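## Task

Put the cartridge into the sealant gun so its front end sits all the way forward in the cup of the front ring, with the nozzle sticking out through that ring. The plunger rod starts already pulled back. At the end the plunger disc must touch the rear of the cartridge. The trigger is functional. The loaded gun must rest on the table itself, not leaning on anything. Declare that you are done to finish.

## Robot and tools

ROBOT. Two Franka FR3 arms, left_arm and right_arm, each carrying a Robotiq 2F-140 gripper whose two fingers can fold at a hinge when pushed. Left base sits near (+0.002, +0.408, 0) m, right near (+0.014, -0.428, 0) m in the scene frame. Cameras: cam_high, cam_low, cam_left_wrist, cam_right_wrist, all 672x504.

FRAMES. Scene frame: origin on the table top midway between the arms, +z up, +x out over the table, left_arm on the +y side (image left/right may differ). Each arm's printed end_effector_position (m) and end_effector_quat_wxyz are in that arm's own base frame. Motion offsets are expressed along the current Hand target's own axes: the gripper's +z points along the fingers, and the fingers open and close along its y. end_effector_position is the centre of the closed pads; fingertips extend roughly 33 mm beyond it when nearly closed, about 9 mm when wide open.

execute_actions(actions, cameras). actions is a list of actions; each action is a table of 1 to 15 rows, one row per 1/30 s step; a short table repeats its last row up to step 15. Each row is a single list of 20 numbers, each in [-1, 1]: left_arm dx, dy, dz, rx, ry, rz, then left_gripper position, force_limit, speed, activate, then the same ten for right_arm/right_gripper. The six pose numbers are an offset (not a pose) from the Hand target as it was when that action began, along that target's axes; every row counts from that same start, and the next action starts from the new Hand target, so repeating an offset moves further. Scale: 1.0 = 0.6 m for dx, dy, dz and 180 degrees for the rotation vector rx, ry, rz. Six zeros ask nothing new of an arm, but the gripper numbers are always taken as commands, so resend the values you want. Images appear only when actions is empty or cameras lists names (["all"] for all).

GRIPPER NUMBERS. position: +1 fully open (140 mm), about -0.8 pads touch, -1 closes until blocked. force_limit: -1 to +1, roughly 14 N up to 58 N on a small part after a slow close; faster closes squeeze harder. speed: -1 to +1, about 30 to 250 mm/s. activate: leave 0; send 1 once only if fault reads 7 or 13 (it closes, opens and releases). Gripping near the pad tips behaves normally; deeper toward the palm the fingers may fold, hold loosely or over-squeeze.

move(target, speed, blend, stop_force, zero, blocking, cameras). target is one 20-number row laid out as above, or a list of up to 15 rows; every row's offsets count from the Hand targets at the start of the move, not from the previous row. speed: path top speed in m/s, 0.002 to 2 (default 0.25), single value or one per target. blend: corner rounding in m for lists; 0 stops at each. stop_force: 20 to 40 N, one value for both arms; an arm's path ends when push against its motion reaches it. Aim a few cm past the expected contact and go slowly; do not use it while the gripper rotates, nor when backing off something you press on. zero (only with stop_force): true re-zeros the force reading first. blocking=false returns after 0.5 s while the move continues (not allowed with stop_force). Paths are straight and ignore obstacles and the other arm. The result adds a "move:" line: done, off_target, moving, held or fault, plus limits such as paced (pose clipped) or held.

Other tools: wait(seconds 0 to 3600) lets time pass; stop brakes a running move; zoom_image(camera, region [x0, y0, x1, y1], at most 504x504 px) enlarges the latest image; set_collision_behavior(contact_force_n 20, 40 or 85) changes the contact force limit (not during a move); clear_fault(arm) clears a reported torque or force fault; read_manual gives licence texts; finished_scene(scene 1 or 2) ends the scene irreversibly.

CONTROL NOTES. Each step the commanded pose is clipped to within 70 mm and 16 degrees of the measured pose. "Hand target" is the last commanded (clipped) pose; the gripper often settles a bit short, and a later offset may be needed to close the gap. Large wrist turns can swing the elbow.

RESULTS. object_status: 0 moving, 1 blocked while opening, 2 blocked while closing (a grip), 3 reached target or pads met. position_measured is in counts: 3 open, ~75 at 100 mm, 139 at 60 mm, 200 at 20 mm, 230 pads together. fault 0 is normal. Also shown: joint positions, velocities ("within noise" when still), joint torques, external torques, flange force along gripper x y z (includes held weight), step readings of position, and MOTOR HOT or FAULT lines.

AVOID. Contact force limit starts at 20 N per arm, and a held part's weight counts; joint contact torque limits are 20/20/18/18/12/12/12 N m. Exceeding either, a joint range end, or a joint speed stops the arm until clear_fault. Do not drop parts, release them while moving, slam or push hard, strike fixed or heavy things, or squeeze hard on parts still resting on something. Keep the arms and grippers from touching each other. Nothing may fall or be left off the table. Long loads or stretched arms heat motors and can brake an arm for 30 to 60 s. Move smoothly and finish promptly.

Each tool is called after "Emit:" in YAML: its name, and indented under it one key for each argument.

## Session

Emit:
execute_actions:
  actions: []

Scene clock: 0.00 s.
left_arm: end_effector_position=(+0.3660, -0.1684, +0.2484) position_measured=3 object_status=3 fault=0 end_effector_quat_wxyz=(+0.142, +0.793, -0.576, -0.140) | right_arm: end_effector_position=(+0.1398, +0.2368, +0.1522) position_measured=3 object_status=3 fault=0 end_effector_quat_wxyz=(-0.270, +0.893, -0.014, -0.360)
Joint positions: left_arm=[-0.322 -0.118 0.025 -2.114 -0.173 1.632 -0.57] | right_arm=[0.485 -0.291 -0.23 -2.78 0.663 1.789 -1.647]
Joint velocities: within noise
Joint torques (N m): no reading
External joint torques (N m): no reading
Flange force (N): no reading
Hand target: left_arm +0.3660, -0.1684, +0.2484; +0.142, +0.793, -0.576, -0.140 | right_arm +0.1398, +0.2368, +0.1522; -0.270, +0.893, -0.014, -0.360
Tool commands: left_gripper/position=+1.0 left_gripper/force_limit=+1.0 left_gripper/speed=+1.0 left_gripper/activate=+0.0 right_gripper/position=+1.0 right_gripper/force_limit=+1.0 right_gripper/speed=+1.0 right_gripper/activate=+0.0

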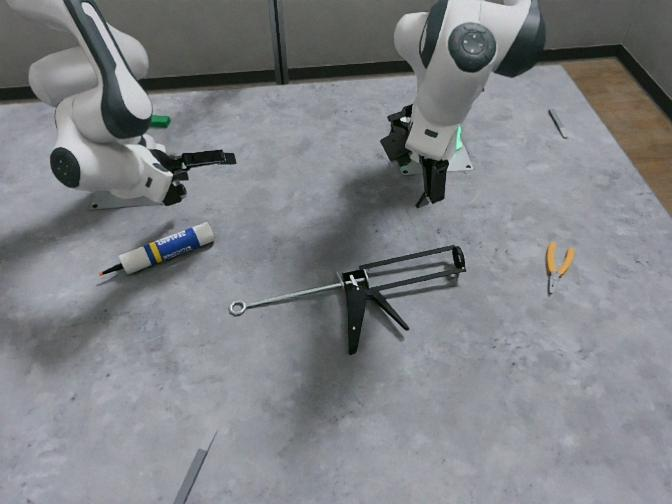

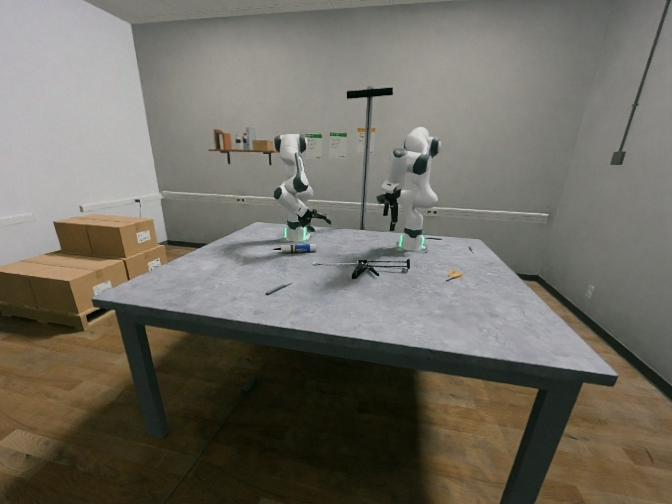

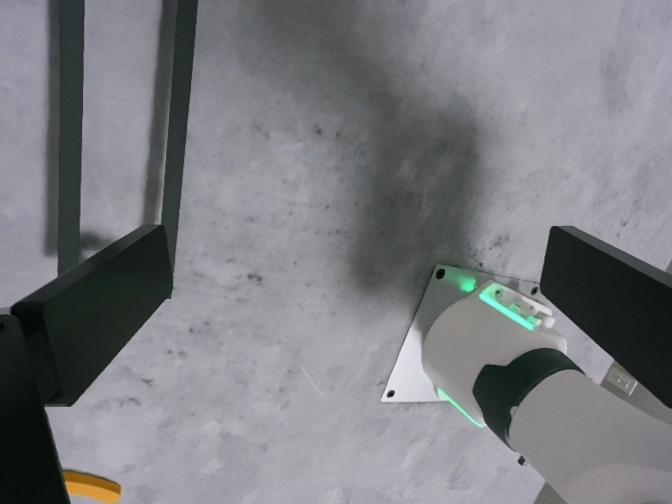

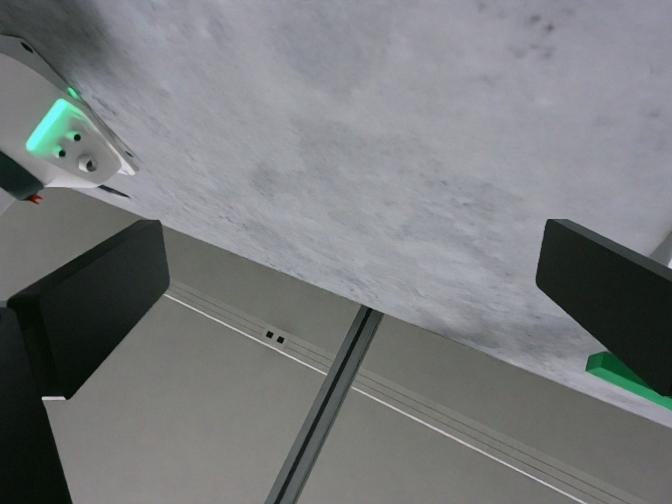

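Emit:
zoom_image:
  camera: "cam_high"
  region: [220, 220, 480, 370]

Emit:
zoom_image:
  camera: "cam_high"
  region: [80, 130, 260, 290]

Emit:
zoom_image:
  camera: "cam_low"
  region: [260, 220, 440, 300]

Scaled by 1.938 from the camera's image (finer frame: 960x720).

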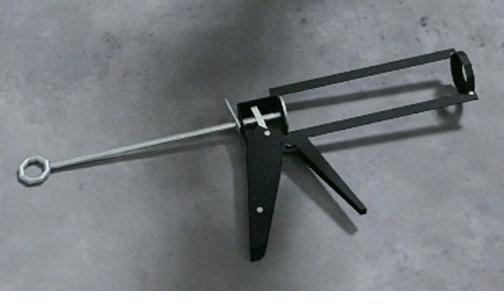

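Scaled by 2.800 from the camera's image (finer frame: 960x720).

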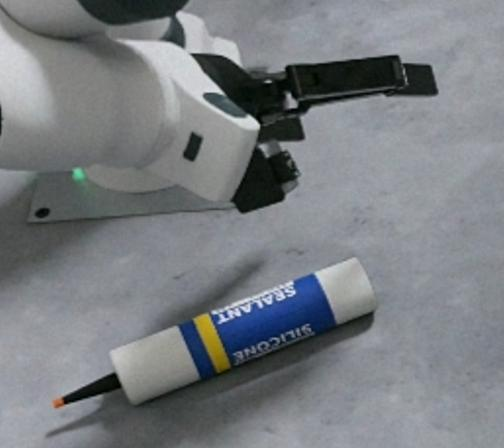

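Scaled by 2.800 from the camera's image (finer frame: 960x720).

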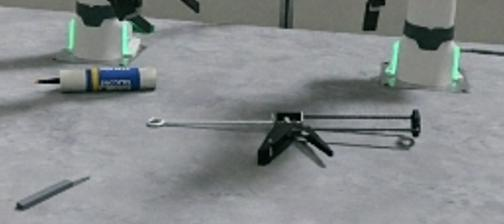

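Emit:
move:
  target: [-0.016,0.109,-0.261,0.104,-0.106,0.590,1,1,1,0,-0.148,0.14,-0.51,-0.002,0.316,0.365,1,1,1,0]
  cameras: ["all"]

Scene clock: 106.43 s.
left_arm: end_effector_position=(+0.3654, -0.1693, +0.4171) position_measured=3 object_status=3 fault=0 end_effector_quat_wxyz=(-0.003, -0.005, +1.000, +0.000) | right_arm: end_effector_position=(+0.2506, -0.0013, +0.3520) position_measured=3 object_status=3 fault=0 end_effector_quat_wxyz=(+0.000, +0.805, -0.593, +0.001)
Joint positions: left_arm=[-0.839 -0.491 0.299 -2.029 0.137 1.552 0.991] | right_arm=[-0.523 -1.054 0.296 -2.516 0.257 1.485 -0.652]
Joint velocities: left_arm=[0 0 -0.001 0 0 0 0.006] | right_arm=[within noise]
Joint torques (N m): left_arm=[-0.31 -12.8 -4.91 25.47 1.18 2.64 0.14] | right_arm=[-0.27 2.63 -6.42 23.82 0.74 2.56 0.12]
External joint torques (N m): left_arm=[-0.27 0.11 -0.03 1.83 0.43 0.17 0.14] | right_arm=[-0.25 -1.08 1.16 1.13 -0.04 -0.08 0.12]
Flange force (N): left_arm=[-4.5 -1.8 -5.4] | right_arm=[-3.0 -0.5 -2.0]
Hand target: left_arm +0.3664, -0.1686, +0.4184; +0.000, -0.002, +1.000, +0.001 | right_arm +0.2501, -0.0005, +0.3525; +0.000, +0.804, -0.595, +0.000
Off the commanded pose: left_arm 0.002 m, 0 deg | right_arm 0.001 m, 0 deg.
move: done

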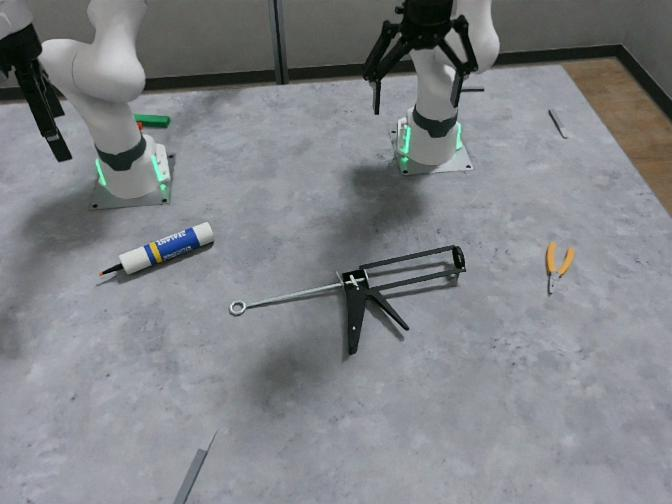

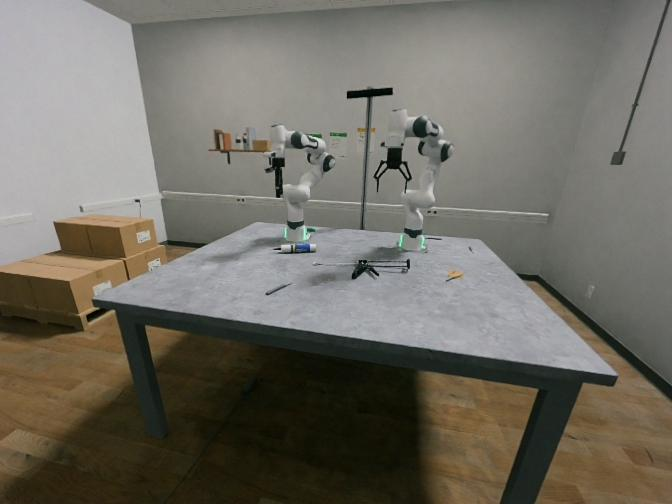

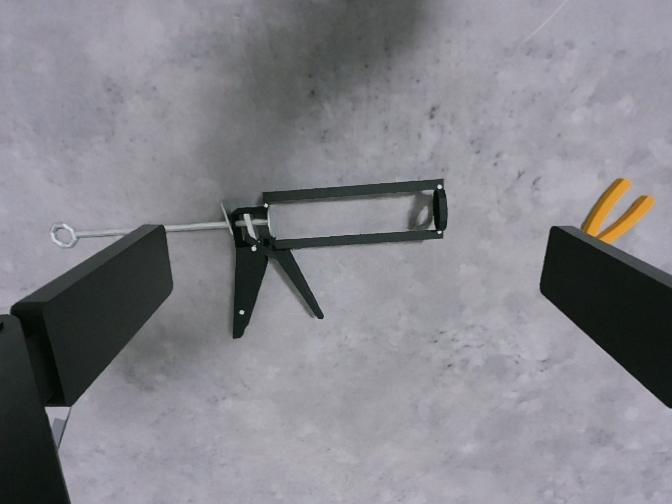

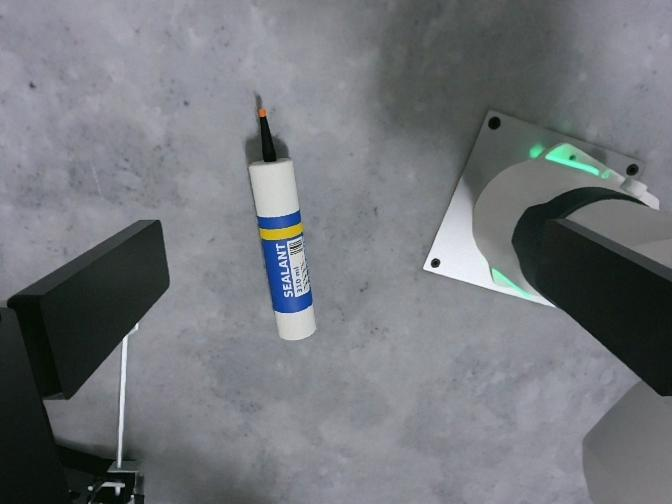

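Emit:
move:
  target: [0,0,0,0,0,0,1,1,1,0,-0.191,-0.121,0.337,0,0,-0.033,1,1,1,0]
  cameras: ["cam_right_wrist","cam_high"]

Scene clock: 150.80 s.
left_arm: end_effector_position=(+0.3654, -0.1693, +0.4171) position_measured=3 object_status=3 fault=0 end_effector_quat_wxyz=(-0.003, -0.003, +1.000, +0.000) | right_arm: end_effector_position=(+0.2845, +0.1293, +0.1498) position_measured=3 object_status=3 fault=0 end_effector_quat_wxyz=(+0.002, +0.835, -0.550, -0.001)
Joint positions: left_arm=[-0.839 -0.491 0.299 -2.029 0.137 1.552 0.993] | right_arm=[-0.407 -0.954 0.854 -2.829 0.726 1.964 -0.556]
Joint velocities: left_arm=[within noise] | right_arm=[-0.001 0 0.002 -0.001 0.003 0.004 0.001]
Joint torques (N m): left_arm=[0.09 -12.69 -5.5 25.45 1.02 2.63 0.19] | right_arm=[-0.47 3.18 -11.99 20.39 1.06 2.93 0.14]
External joint torques (N m): left_arm=[0.01 0.02 -0.8 1.93 0.25 0.17 0.19] | right_arm=[-0.45 -0.07 1.51 1.2 0.34 0.31 0.14]
Flange force (N): left_arm=[-3.6 -2.3 -5.7] | right_arm=[-1.6 -7.6 2.9]
Hand target: left_arm +0.3664, -0.1686, +0.4184; +0.000, -0.002, +1.000, +0.001 | right_arm +0.2861, +0.1301, +0.1502; +0.000, +0.834, -0.552, +0.000
Off the commanded pose: left_arm 0.002 m, 0 deg | right_arm 0.002 m, 0 deg.
move: done
Images, in order (width x height): cam_high 672x504, cam_right_wrist 672x504.

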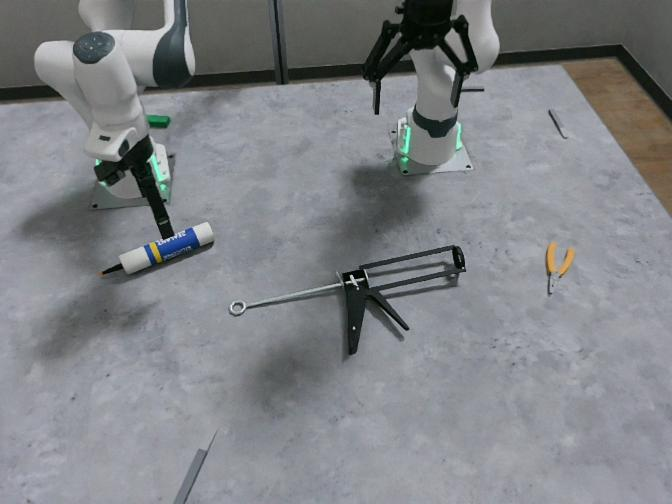

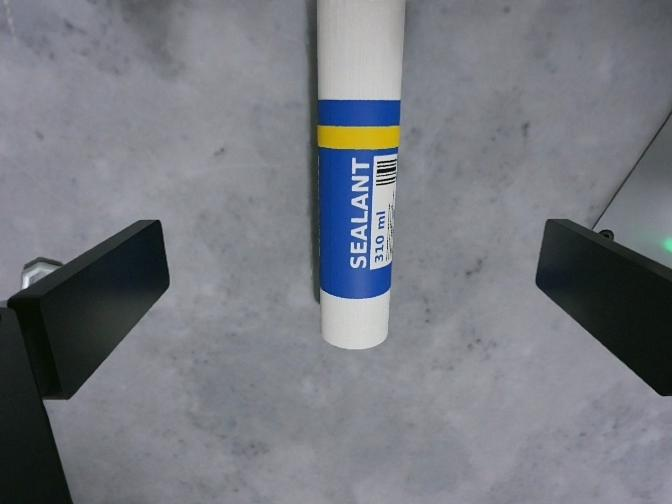

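Emit:
move:
  target:
    - [0,0,0,0,0,0,1,1,1,0,0,0,0.183,0,0,0,1,-0.5,-1,0]
    - [0,0,0,0,0,0,1,1,1,0,0,0,0.183,0,0,0,-1,-0.5,-1,0]
  cameras: ["cam_right_wrist","cam_low"]
  speed: 0.15

Scene clock: 166.87 s.
left_arm: end_effector_position=(+0.3654, -0.1693, +0.4171) position_measured=3 object_status=3 fault=0 end_effector_quat_wxyz=(-0.003, -0.003, +1.000, +0.000) | right_arm: end_effector_position=(+0.2850, +0.1296, +0.0401) position_measured=158 object_status=0 fault=0 end_effector_quat_wxyz=(+0.002, +0.833, -0.554, +0.000)
Joint positions: left_arm=[-0.839 -0.491 0.299 -2.029 0.137 1.552 0.993] | right_arm=[-0.53 -0.673 1.193 -2.917 0.965 2.36 -0.626]
Joint torques (N m): left_arm=[0.08 -12.7 -5.47 25.43 1.04 2.63 0.13] | right_arm=[0.3 1.94 -11.28 15.57 0.65 2.96 -0.15]
External joint torques (N m): left_arm=[0.08 0.13 -0.65 1.85 0.28 0.16 0.13] | right_arm=[0.27 0.12 0.28 0.87 0.1 0.34 -0.15]
Flange force (N): left_arm=[-3.8 -2.3 -5.6] | right_arm=[-0.4 -2.7 2.7]
Hand target: left_arm +0.3664, -0.1686, +0.4184; +0.000, -0.002, +1.000, +0.001 | right_arm +0.2861, +0.1301, +0.0404; +0.000, +0.834, -0.552, +0.000
Off the commanded pose: left_arm 0.002 m, 0 deg | right_arm 0.001 m, 0 deg.
move: done
Images, in order (width x height): cam_low 672x504, cam_right_wrist 672x504.

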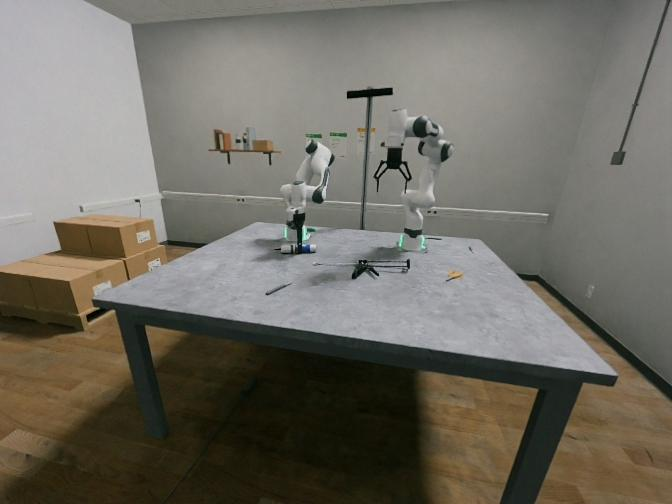

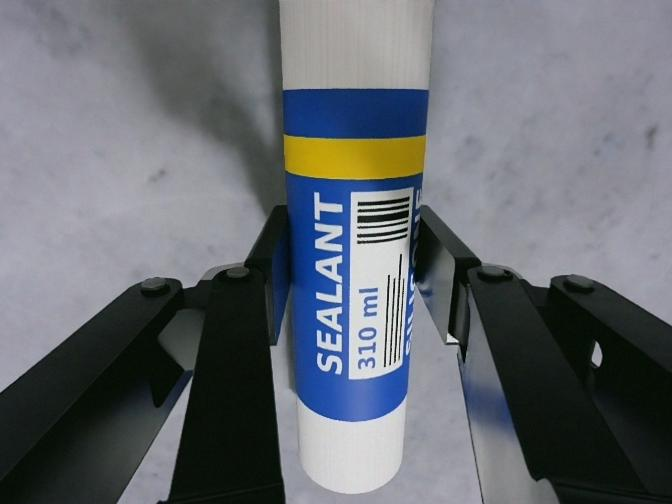

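Emit:
move:
  target:
    - [0,0,0,0,0,0,1,1,1,0,0,0,-0.35,0,0,0,-1,-0.5,-1,0]
    - [0,0.133,0,0,0,0,1,1,1,0,-0.495,-0.199,-0.35,0,0,-0.894,-1,-0.5,-1,0]
  cameras: ["cam_right_wrist","cam_high","cam_left_wrist"]
  blend: [0.05,0]
  speed: 0.3

Scene clock: 186.93 s.
left_arm: end_effector_position=(+0.3666, -0.0910, +0.4189) position_measured=3 object_status=3 fault=0 end_effector_quat_wxyz=(+0.000, -0.003, +1.000, -0.001) | right_arm: end_effector_position=(+0.2792, +0.4490, +0.2476) position_measured=158 object_status=2 fault=0 end_effector_quat_wxyz=(+0.000, +0.685, +0.728, -0.003)
Joint positions: left_arm=[-0.82 -0.607 0.397 -2.084 0.22 1.518 1.089] | right_arm=[0.418 -0.086 0.58 -2.078 0.053 2 -2.228]
Joint velocities: left_arm=[within noise] | right_arm=[0 0 0.001 0.001 0 0 -0.005]
Joint torques (N m): left_arm=[0.17 -7.69 -7.57 24.08 1.15 2.37 0.17] | right_arm=[0.33 -26.51 -1.24 26.98 0.8 3.02 -0.2]
External joint torques (N m): left_arm=[0.2 -0.2 -0.17 1.3 0.39 -0.08 0.17] | right_arm=[0.31 -2.88 0.31 2.52 -0.05 0.44 -0.2]
Flange force (N): left_arm=[-2.0 0.2 -4.0] | right_arm=[-1.3 -1.4 -5.8]
Hand target: left_arm +0.3662, -0.0888, +0.4185; +0.000, -0.002, +1.000, +0.001 | right_arm +0.2803, +0.4503, +0.2501; +0.000, +0.683, +0.730, +0.000
Off the commanded pose: left_arm 0.002 m, 0 deg | right_arm 0.003 m, 0 deg.
move: done
Images, in order (width x height): cam_high 672x504, cam_left_wrist 672x504, cam_right_wrist 672x504.

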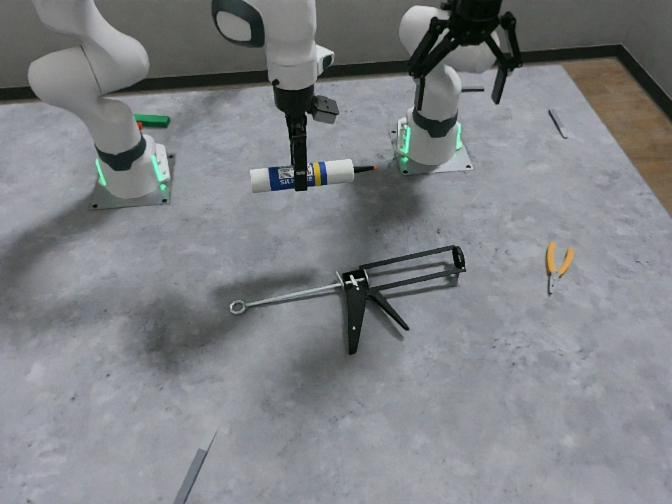

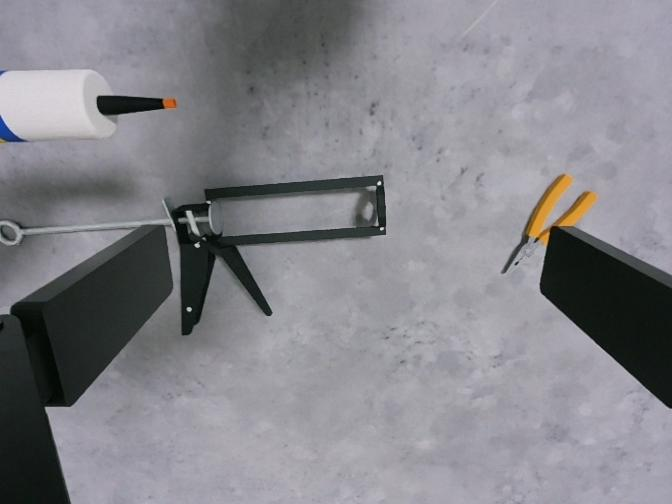

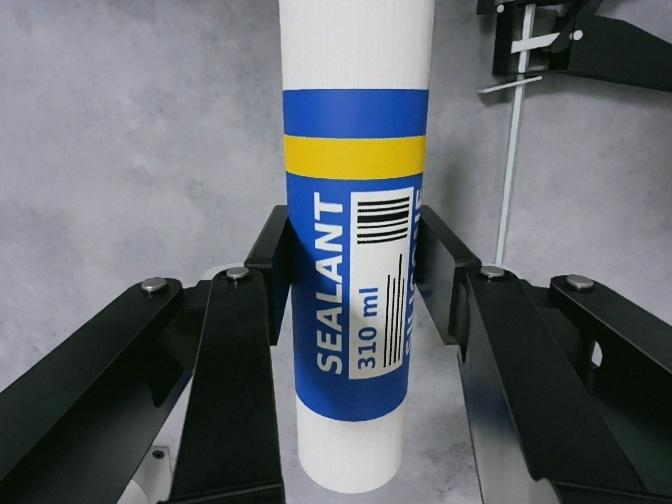

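Emit:
move:
  target:
    - [0,0,0,0,0,0,1,1,1,0,0,0,0.350,0,0,0,-1,-0.5,-1,0]
    - [0,0,0,0,0,0,1,1,1,0,0,0,0.350,0,0,0,1,-0.5,-0.5,0]
  speed: 0.15

Emit:
move:
  target:
    - [0,0,0,0,0,0,1,1,1,0,0,0,-0.33,0,0,0,1,-0.5,-0.5,0]
    - [0,0,0,0,0,0,1,1,1,0,-0.65,0,-0.4,0,0,0,1,-0.5,-0.5,0]
  blend: [0.05,0]

Scene clock: 211.60 s.
left_arm: end_effector_position=(+0.3666, -0.0910, +0.4189) position_measured=3 object_status=3 fault=0 end_effector_quat_wxyz=(+0.000, -0.003, +1.000, -0.001) | right_arm: end_effector_position=(+0.2800, +0.4492, +0.0403) position_measured=3 object_status=0 fault=0 end_effector_quat_wxyz=(+0.000, +0.682, +0.731, -0.001)
Joint positions: left_arm=[-0.82 -0.607 0.397 -2.084 0.22 1.518 1.089] | right_arm=[0.488 0.261 0.518 -2.288 -0.216 2.502 -2.046]
Joint torques (N m): left_arm=[0.22 -7.7 -7.58 24.05 1.15 2.37 0.11] | right_arm=[0.64 -31.91 4.16 19.99 0.47 2.92 0.19]
External joint torques (N m): left_arm=[0.19 0 -0.21 1.09 0.38 -0.1 0.11] | right_arm=[0.64 -0.62 -0.03 0.4 -0.08 0.32 0.19]
Flange force (N): left_arm=[-2.0 0.0 -3.6] | right_arm=[0.9 -0.8 0.1]
Hand target: left_arm +0.3662, -0.0888, +0.4185; +0.000, -0.002, +1.000, +0.001 | right_arm +0.2803, +0.4501, +0.0401; +0.000, +0.683, +0.730, +0.000
Off the commanded pose: left_arm 0.002 m, 0 deg | right_arm 0.001 m, 0 deg.
move: done

Scene clock: 215.20 s.
left_arm: end_effector_position=(+0.3666, -0.0910, +0.4189) position_measured=3 object_status=3 fault=0 end_effector_quat_wxyz=(+0.000, -0.003, +1.000, -0.001) | right_arm: end_effector_position=(+0.3073, +0.0621, +0.2805) position_measured=3 object_status=3 fault=0 end_effector_quat_wxyz=(+0.000, +0.686, +0.728, +0.001)
Joint positions: left_arm=[-0.82 -0.607 0.397 -2.084 0.22 1.518 1.089] | right_arm=[0.39 -0.804 -0.152 -2.612 -0.111 1.814 -2.891]
Joint velocities: left_arm=[within noise] | right_arm=[-0.001 0.001 0 0 -0.002 0 -0.007]
Joint torques (N m): left_arm=[0.19 -7.69 -7.56 24.04 1.15 2.37 0.17] | right_arm=[0.67 -6.25 2.12 25.2 0.47 2.47 -0.21]
External joint torques (N m): left_arm=[0.16 -0.08 -0.2 1.11 0.38 -0.1 0.17] | right_arm=[0.66 -1.22 0.14 0.65 -0.45 -0.07 -0.21]
Flange force (N): left_arm=[-1.9 0.1 -3.6] | right_arm=[-0.8 -2.9 -2.0]
Hand target: left_arm +0.3662, -0.0888, +0.4185; +0.000, -0.002, +1.000, +0.001 | right_arm +0.3065, +0.0612, +0.2804; +0.000, +0.683, +0.730, +0.000
Off the commanded pose: left_arm 0.002 m, 0 deg | right_arm 0.001 m, 0 deg.
move: done

Emit:
move:
  target: [0.11,-0.61,0.367,0,0,-0.522,1,1,1,0,0,0,0,0,0,0,1,-0.5,-0.5,0]
  cameras: ["cam_left_wrist","cam_high"]

Scene clock: 227.43 s.
left_arm: end_effector_position=(+0.3016, -0.4549, +0.1980) position_measured=3 object_status=3 fault=0 end_effector_quat_wxyz=(+0.002, +0.732, -0.682, +0.000) | right_arm: end_effector_position=(+0.3073, +0.0621, +0.2805) position_measured=3 object_status=3 fault=0 end_effector_quat_wxyz=(+0.000, +0.685, +0.729, +0.001)
Joint positions: left_arm=[-0.522 0.017 -0.464 -2.108 0.005 2.124 -1.06] | right_arm=[0.39 -0.804 -0.152 -2.612 -0.111 1.814 -2.894]
Joint velocities: left_arm=[0.001 0 0 0 0.001 0 -0.006] | right_arm=[within noise]
Joint torques (N m): left_arm=[-0.22 -28.22 -1.13 25.96 1.12 2.55 -0.15] | right_arm=[0.18 -6.19 2.54 25.11 0.62 2.47 -0.22]
External joint torques (N m): left_arm=[-0.27 1.2 -0.96 2 0.43 -0.09 -0.15] | right_arm=[0.17 -1.15 0.57 0.52 -0.31 -0.07 -0.22]
Flange force (N): left_arm=[11.3 -4.8 -1.3] | right_arm=[-0.4 -3.3 -1.7]
Hand target: left_arm +0.3011, -0.4547, +0.1978; +0.000, +0.732, -0.681, -0.001 | right_arm +0.3065, +0.0612, +0.2804; +0.000, +0.683, +0.730, +0.000
Off the commanded pose: left_arm 0.001 m, 0 deg | right_arm 0.001 m, 0 deg.
move: done
Images, in order (width x height): cam_high 672x504, cam_left_wrist 672x504.

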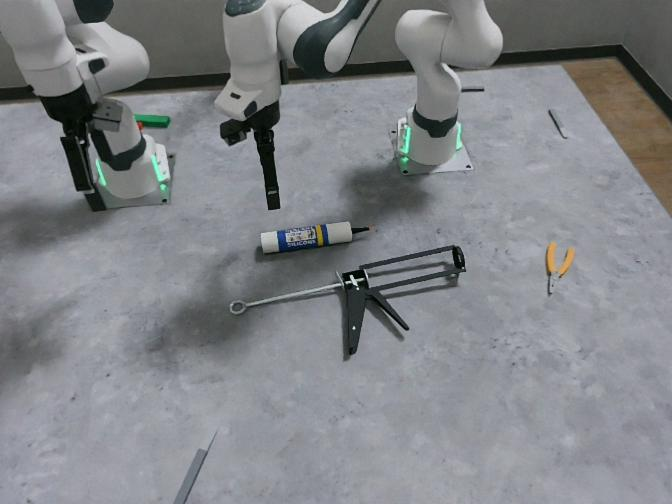

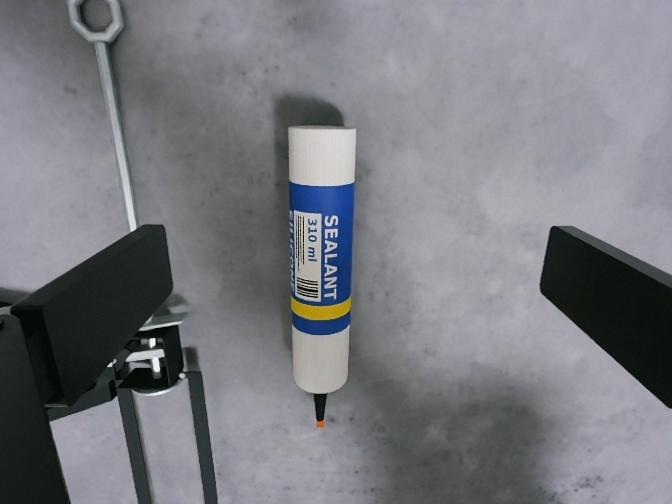

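Emit:
move:
  target:
    - [-0.022,-0.032,0.263,0,0,0.006,1,-0.5,-1,0,0,0,0,0,0,0,1,-0.5,-0.5,0]
    - [-0.022,-0.032,0.263,0,0,0.006,-1,-0.5,-1,0,0,0,0,0,0,0,1,-0.5,-0.5,0]
  speed: 0.15

Emit:
move:
  target: [0,0,-0.33,0,0,0,-1,-0.5,-1,0,0,0,0,0,0,0,1,-0.5,-0.5,0]
  cameras: ["cam_left_wrist","cam_high","cam_low"]

Scene clock: 246.00 s.
left_arm: end_effector_position=(+0.3185, -0.4386, +0.0396) position_measured=158 object_status=0 fault=0 end_effector_quat_wxyz=(+0.000, +0.726, -0.688, -0.003) | right_arm: end_effector_position=(+0.3073, +0.0621, +0.2805) position_measured=3 object_status=3 fault=0 end_effector_quat_wxyz=(+0.000, +0.685, +0.729, +0.001)
Joint positions: left_arm=[-0.544 0.28 -0.395 -2.241 0.174 2.488 -1.117] | right_arm=[0.39 -0.804 -0.152 -2.612 -0.111 1.814 -2.894]
Joint torques (N m): left_arm=[-0.4 -33.72 -3.04 21.77 0.6 3.04 -0.16] | right_arm=[0.19 -6.22 2.56 25.21 0.62 2.48 -0.19]
External joint torques (N m): left_arm=[-0.44 1.37 0.06 1.58 0.1 0.41 -0.16] | right_arm=[0.2 -1.08 0.59 0.58 -0.3 -0.07 -0.19]
Flange force (N): left_arm=[8.2 -4.2 4.1] | right_arm=[-0.2 -3.0 -1.9]
Hand target: left_arm +0.3192, -0.4399, +0.0400; +0.000, +0.726, -0.688, -0.001 | right_arm +0.3065, +0.0612, +0.2804; +0.000, +0.683, +0.730, +0.000
Off the commanded pose: left_arm 0.002 m, 0 deg | right_arm 0.001 m, 0 deg.
move: done

Scene clock: 247.77 s.
left_arm: end_effector_position=(+0.3188, -0.4393, +0.2354) position_measured=158 object_status=2 fault=0 end_effector_quat_wxyz=(-0.002, +0.726, -0.687, -0.002) | right_arm: end_effector_position=(+0.3073, +0.0621, +0.2805) position_measured=3 object_status=3 fault=0 end_effector_quat_wxyz=(+0.000, +0.685, +0.729, +0.001)
Joint positions: left_arm=[-0.512 -0.024 -0.43 -2.052 -0.008 2.025 -0.993] | right_arm=[0.39 -0.804 -0.152 -2.612 -0.111 1.814 -2.894]
Joint velocities: left_arm=[0 -0.001 0.001 0.001 0 -0.004 0.007] | right_arm=[within noise]
Joint torques (N m): left_arm=[0.08 -29.53 0.25 28.06 0.32 2.79 0.18] | right_arm=[0.17 -6.2 2.57 25.26 0.63 2.47 -0.21]
External joint torques (N m): left_arm=[0.08 -0.55 -0.06 3.56 -0.42 0.16 0.18] | right_arm=[0.18 -1.1 0.61 0.62 -0.3 -0.08 -0.21]
Flange force (N): left_arm=[8.2 -5.6 -6.5] | right_arm=[-0.2 -3.0 -2.0]
Hand target: left_arm +0.3194, -0.4402, +0.2380; +0.000, +0.726, -0.688, -0.001 | right_arm +0.3065, +0.0612, +0.2804; +0.000, +0.683, +0.730, +0.000
Off the commanded pose: left_arm 0.003 m, 0 deg | right_arm 0.001 m, 0 deg.
move: done
Images, in order (width x height): cam_high 672x504, cam_low 672x504, cam_left_wrist 672x504.

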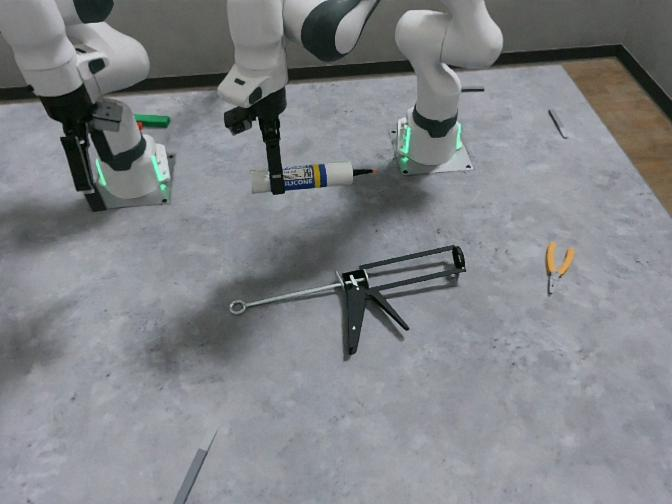

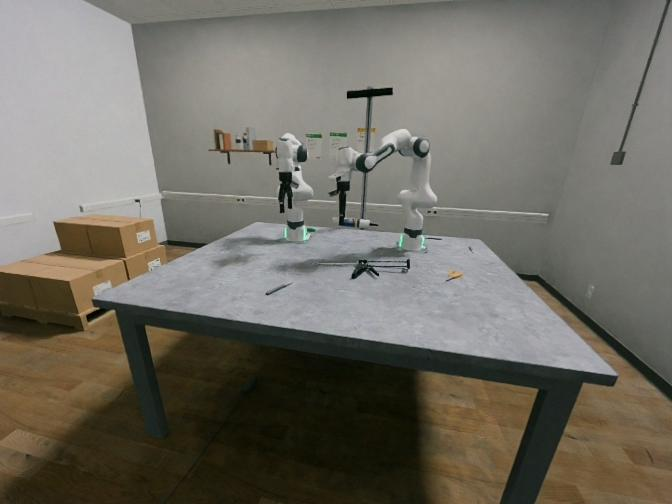

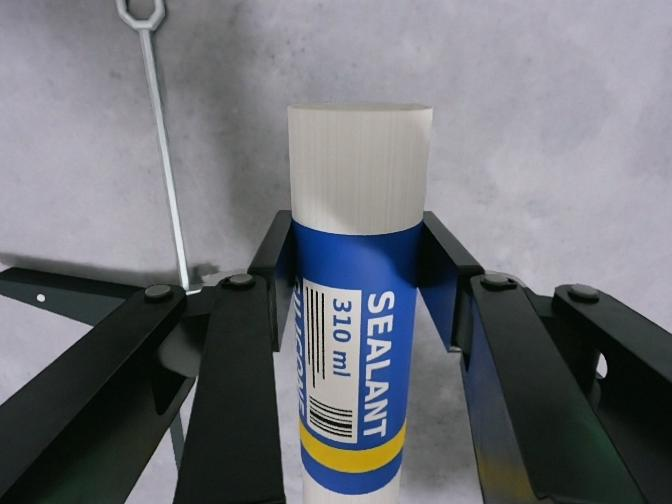

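Emit:
zoom_image:
  camera: "cam_high"
  region: [330, 230, 480, 310]

Emit:
move:
  target: [-0.173,-0.15,-0.05,0,0.083,-0.0045,-1,-0.5,-1,0,0,0,0,0,0,0,1,-0.5,-0.5,0]
  cameras: ["cam_left_wrist","cam_high"]

Emit:
zoom_image:
  camera: "cam_left_wrist"
  region: [0, 250, 300, 504]

Scaled by 3.360 from the camera's image (finer frame: 960x720).

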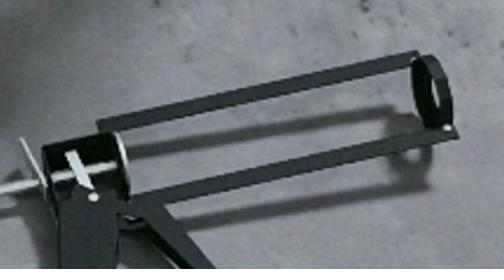

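Scene clock: 305.50 s.
left_arm: end_effector_position=(+0.4020, -0.3296, +0.2647) position_measured=158 object_status=2 fault=0 end_effector_quat_wxyz=(+0.089, +0.726, -0.676, +0.088) | right_arm: end_effector_position=(+0.3073, +0.0621, +0.2805) position_measured=3 object_status=3 fault=0 end_effector_quat_wxyz=(+0.000, +0.685, +0.729, +0.001)
Joint positions: left_arm=[-0.473 -0.244 -0.105 -2.272 -0.277 2.157 -0.509] | right_arm=[0.39 -0.804 -0.152 -2.612 -0.111 1.814 -2.894]
Joint velocities: left_arm=[0 0.001 -0.001 0 0 -0.001 0.006] | right_arm=[within noise]
Joint torques (N m): left_arm=[-0.35 -25.01 0.51 27.8 -0.07 3.69 0.11] | right_arm=[0.15 -6.18 2.45 25.22 0.64 2.47 -0.24]
External joint torques (N m): left_arm=[-0.33 -1.27 -0.07 3.21 -0.59 0.87 0.1] | right_arm=[0.14 -0.98 0.46 0.59 -0.3 -0.07 -0.24]
Flange force (N): left_arm=[4.7 -4.3 -3.2] | right_arm=[-0.5 -2.5 -1.8]
Hand target: left_arm +0.4037, -0.3318, +0.2681; +0.089, +0.724, -0.677, +0.094 | right_arm +0.3065, +0.0612, +0.2804; +0.000, +0.683, +0.730, +0.000
Off the commanded pose: left_arm 0.004 m, 1 deg | right_arm 0.001 m, 0 deg.
move: off_target (left_arm)
Images, in order (width x height): cam_high 672x504, cam_left_wrist 672x504.

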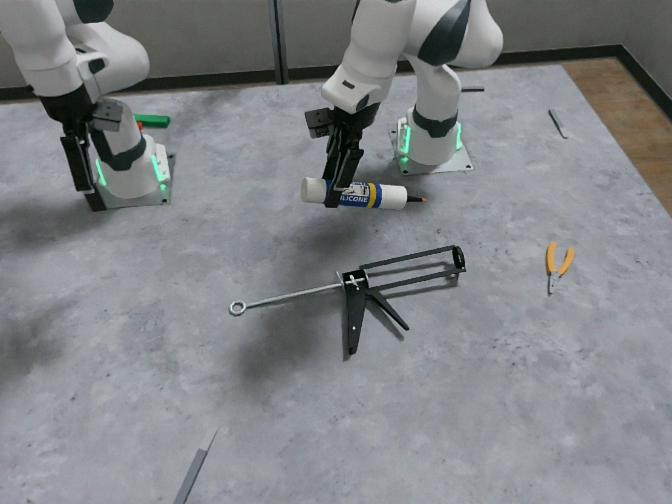

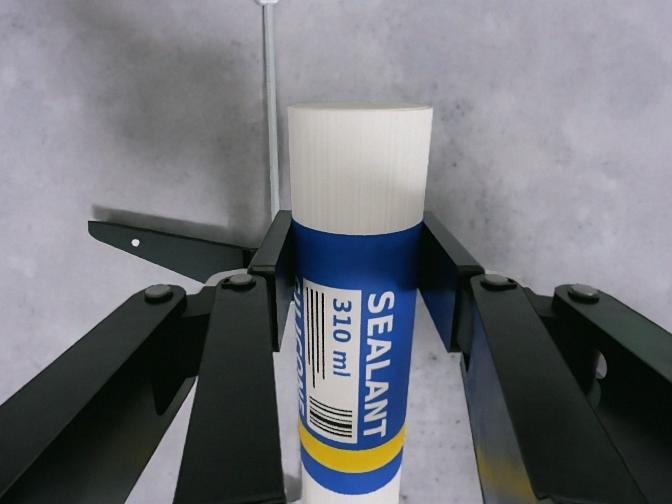

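Scaled by 1.680 from the camera's image (finer frame: 960x720).

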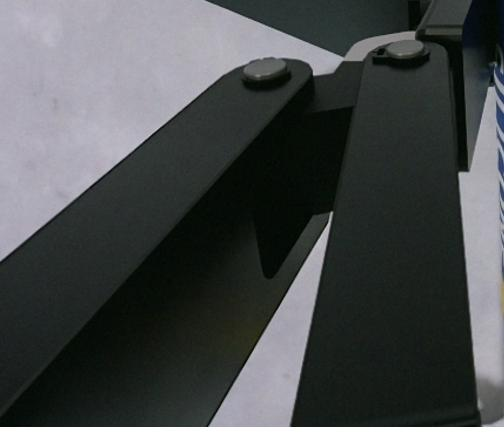

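Emit:
execute_actions:
  actions: []

Emit:
zoom_image:
  camera: "cam_low"
  region: [310, 245, 420, 290]

Scene clock: 324.13 s.
left_arm: end_effector_position=(+0.4020, -0.3296, +0.2647) position_measured=158 object_status=2 fault=0 end_effector_quat_wxyz=(+0.089, +0.726, -0.677, +0.088) | right_arm: end_effector_position=(+0.3073, +0.0621, +0.2805) position_measured=3 object_status=3 fault=0 end_effector_quat_wxyz=(+0.000, +0.685, +0.729, +0.001)
Joint positions: left_arm=[-0.473 -0.244 -0.105 -2.272 -0.277 2.157 -0.508] | right_arm=[0.39 -0.804 -0.152 -2.612 -0.111 1.814 -2.894]
Joint velocities: within noise
Joint torques (N m): left_arm=[-0.39 -25 0.45 27.81 -0.07 3.67 0.17] | right_arm=[0.2 -6.14 2.53 25.13 0.61 2.47 -0.27]
External joint torques (N m): left_arm=[-0.39 -1.33 -0.15 3.23 -0.59 0.85 0.16] | right_arm=[0.19 -1.06 0.55 0.55 -0.32 -0.07 -0.27]
Flange force (N): left_arm=[4.7 -4.2 -3.3] | right_arm=[-0.4 -2.9 -1.8]
Hand target: left_arm +0.4037, -0.3318, +0.2681; +0.089, +0.724, -0.677, +0.094 | right_arm +0.3065, +0.0612, +0.2804; +0.000, +0.683, +0.730, +0.000
Tool commands: left_gripper/position=-1.0 left_gripper/force_limit=-0.5 left_gripper/speed=-1.0 left_gripper/activate=+0.0 right_gripper/position=+1.0 right_gripper/force_limit=-0.5 right_gripper/speed=-0.5 right_gripper/activate=+0.0
Off the commanded pose: left_arm 0.004 m, 1 deg | right_arm 0.001 m, 0 deg.

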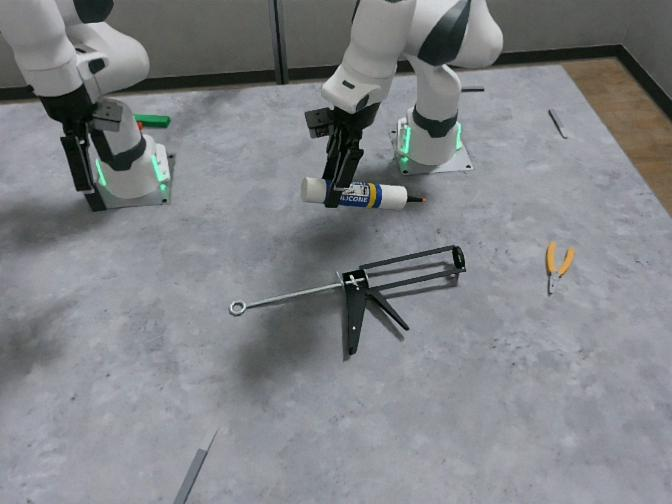

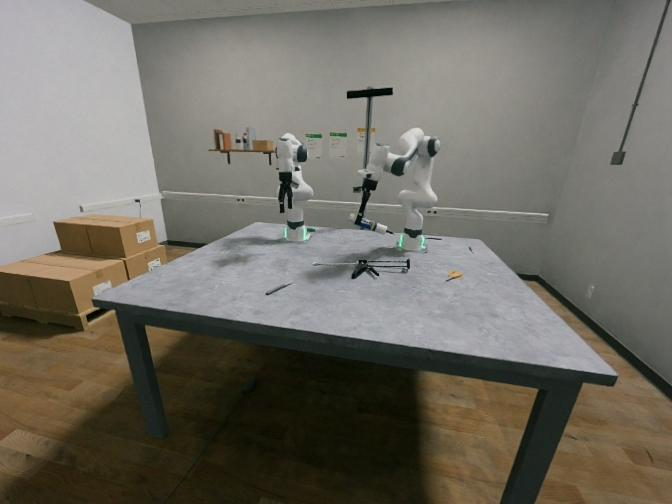

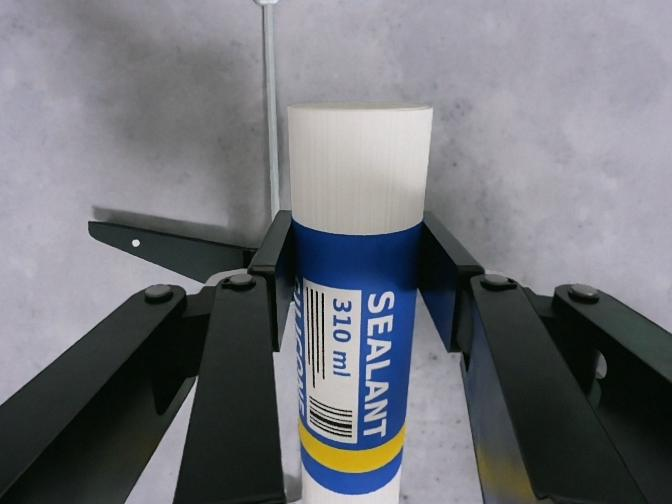

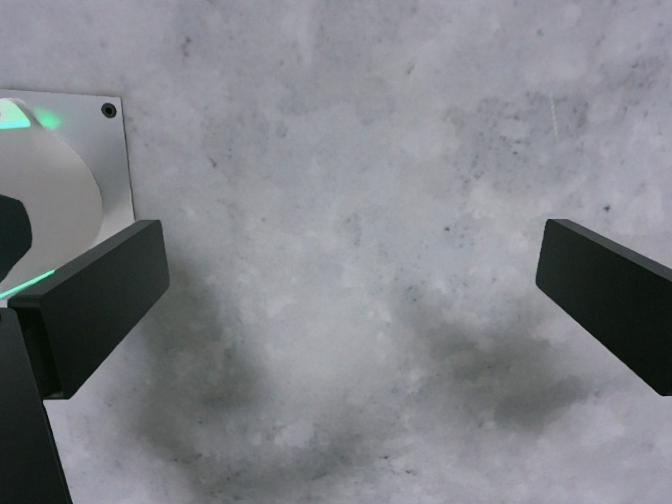

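Scaled by 4.582 from the camera's image (finer frame: 960x720).

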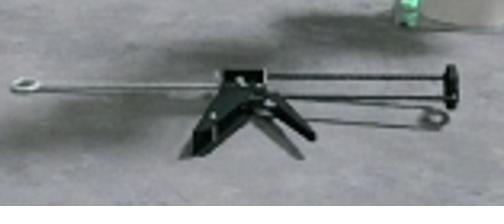

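Emit:
move:
  target: [-0.029,-0.099,0.11,0,0,0,-1,-0.5,-1,0,0.523,-0.059,0.233,-0.147,0.484,0.147,1,-0.5,-0.5,0]
  cameras: ["cam_right_wrist","cam_left_wrist","cam_high"]

Scene clock: 359.07 s.
left_arm: end_effector_position=(+0.4591, -0.3263, +0.1956) position_measured=158 object_status=2 fault=0 end_effector_quat_wxyz=(+0.090, +0.725, -0.678, +0.087) | right_arm: end_effector_position=(+0.2467, +0.3726, +0.1371) position_measured=3 object_status=3 fault=0 end_effector_quat_wxyz=(-0.520, +0.616, +0.458, +0.375)
Joint positions: left_arm=[-0.473 -0.031 -0.055 -2.219 -0.29 2.3 -0.412] | right_arm=[1.679 -1.457 -2.184 -3.028 -0.439 3.14 -2.996]
Joint velocities: left_arm=[within noise] | right_arm=[0 0.003 0 0 0.003 0 0.006]
Joint torques (N m): left_arm=[0.1 -31.17 -0.12 27.46 -0.01 3.59 0.16] | right_arm=[0.65 14.05 16.71 -11.66 -2.38 -0.1 0.2]
External joint torques (N m): left_arm=[0.15 -0.94 -0.1 3.91 -0.57 0.85 0.15] | right_arm=[0.62 1.41 0.74 0.29 0.26 -0.14 0.2]
Flange force (N): left_arm=[5.9 -8.5 -2.3] | right_arm=[4.2 0.6 1.1]
Hand target: left_arm +0.4628, -0.3279, +0.1997; +0.089, +0.724, -0.677, +0.094 | right_arm +0.2460, +0.3726, +0.1362; -0.522, +0.617, +0.457, +0.371 (not the last commanded pose)
Off the commanded pose: left_arm 0.006 m, 1 deg | right_arm 0.005 m, 35 deg; orientation clipped.
joint at its limit (right arm) — joint 4 (elbow), lower limit, where the elbow is as bent as it goes.
move: held (right_arm; a check stopped the path), off_target (left_arm); limits=paced,held
pose unreachable (right arm): on one or more control steps of this call, first in action 0 (counted from 0), this arm could not follow its commanded pose, so it was not sent that pose on those steps. It may still have moved: this result reports where it is.
cause: moving toward the commanded pose would bring two parts of the arm too close to each other (joints 2 (shoulder) to 5 (forearm roll) lie between them).
Images, in order (width x height): cam_high 672x504, cam_left_wrist 672x504, cam_right_wrist 672x504.

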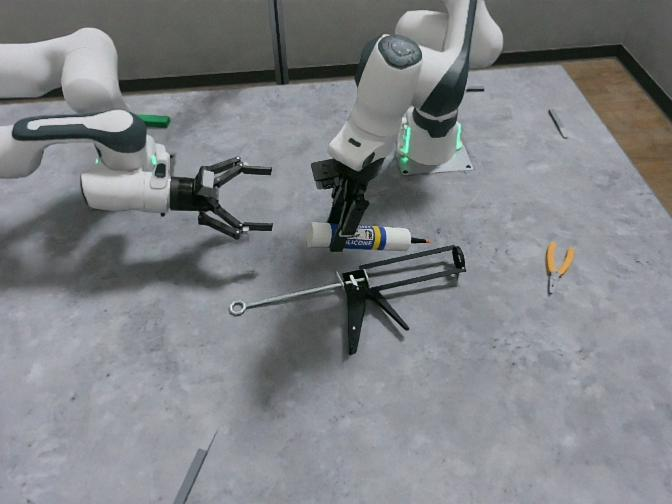

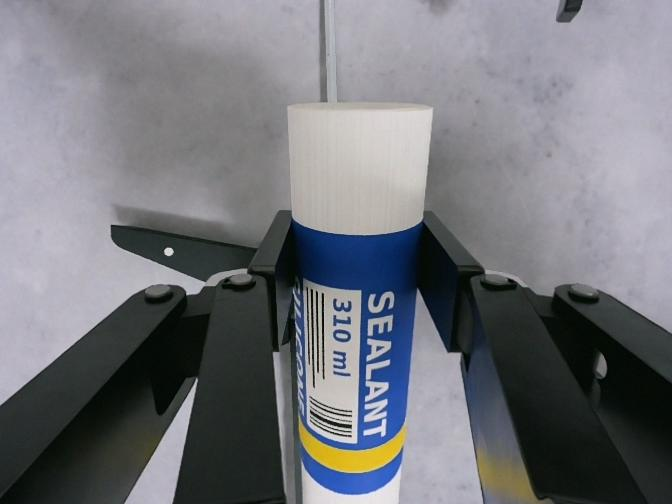

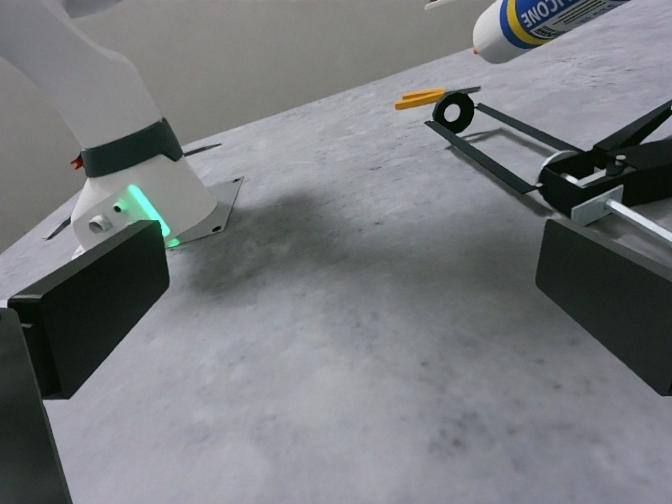

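Emit:
zoom_image:
  camera: "cam_right_wrist"
  region: [370, 0, 672, 250]

Scaled by 1.669 from the camera's image (finer frame: 960x720).

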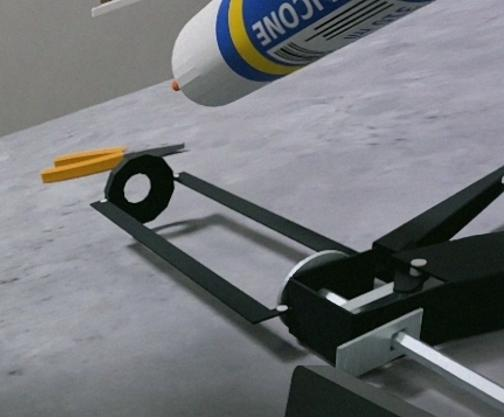

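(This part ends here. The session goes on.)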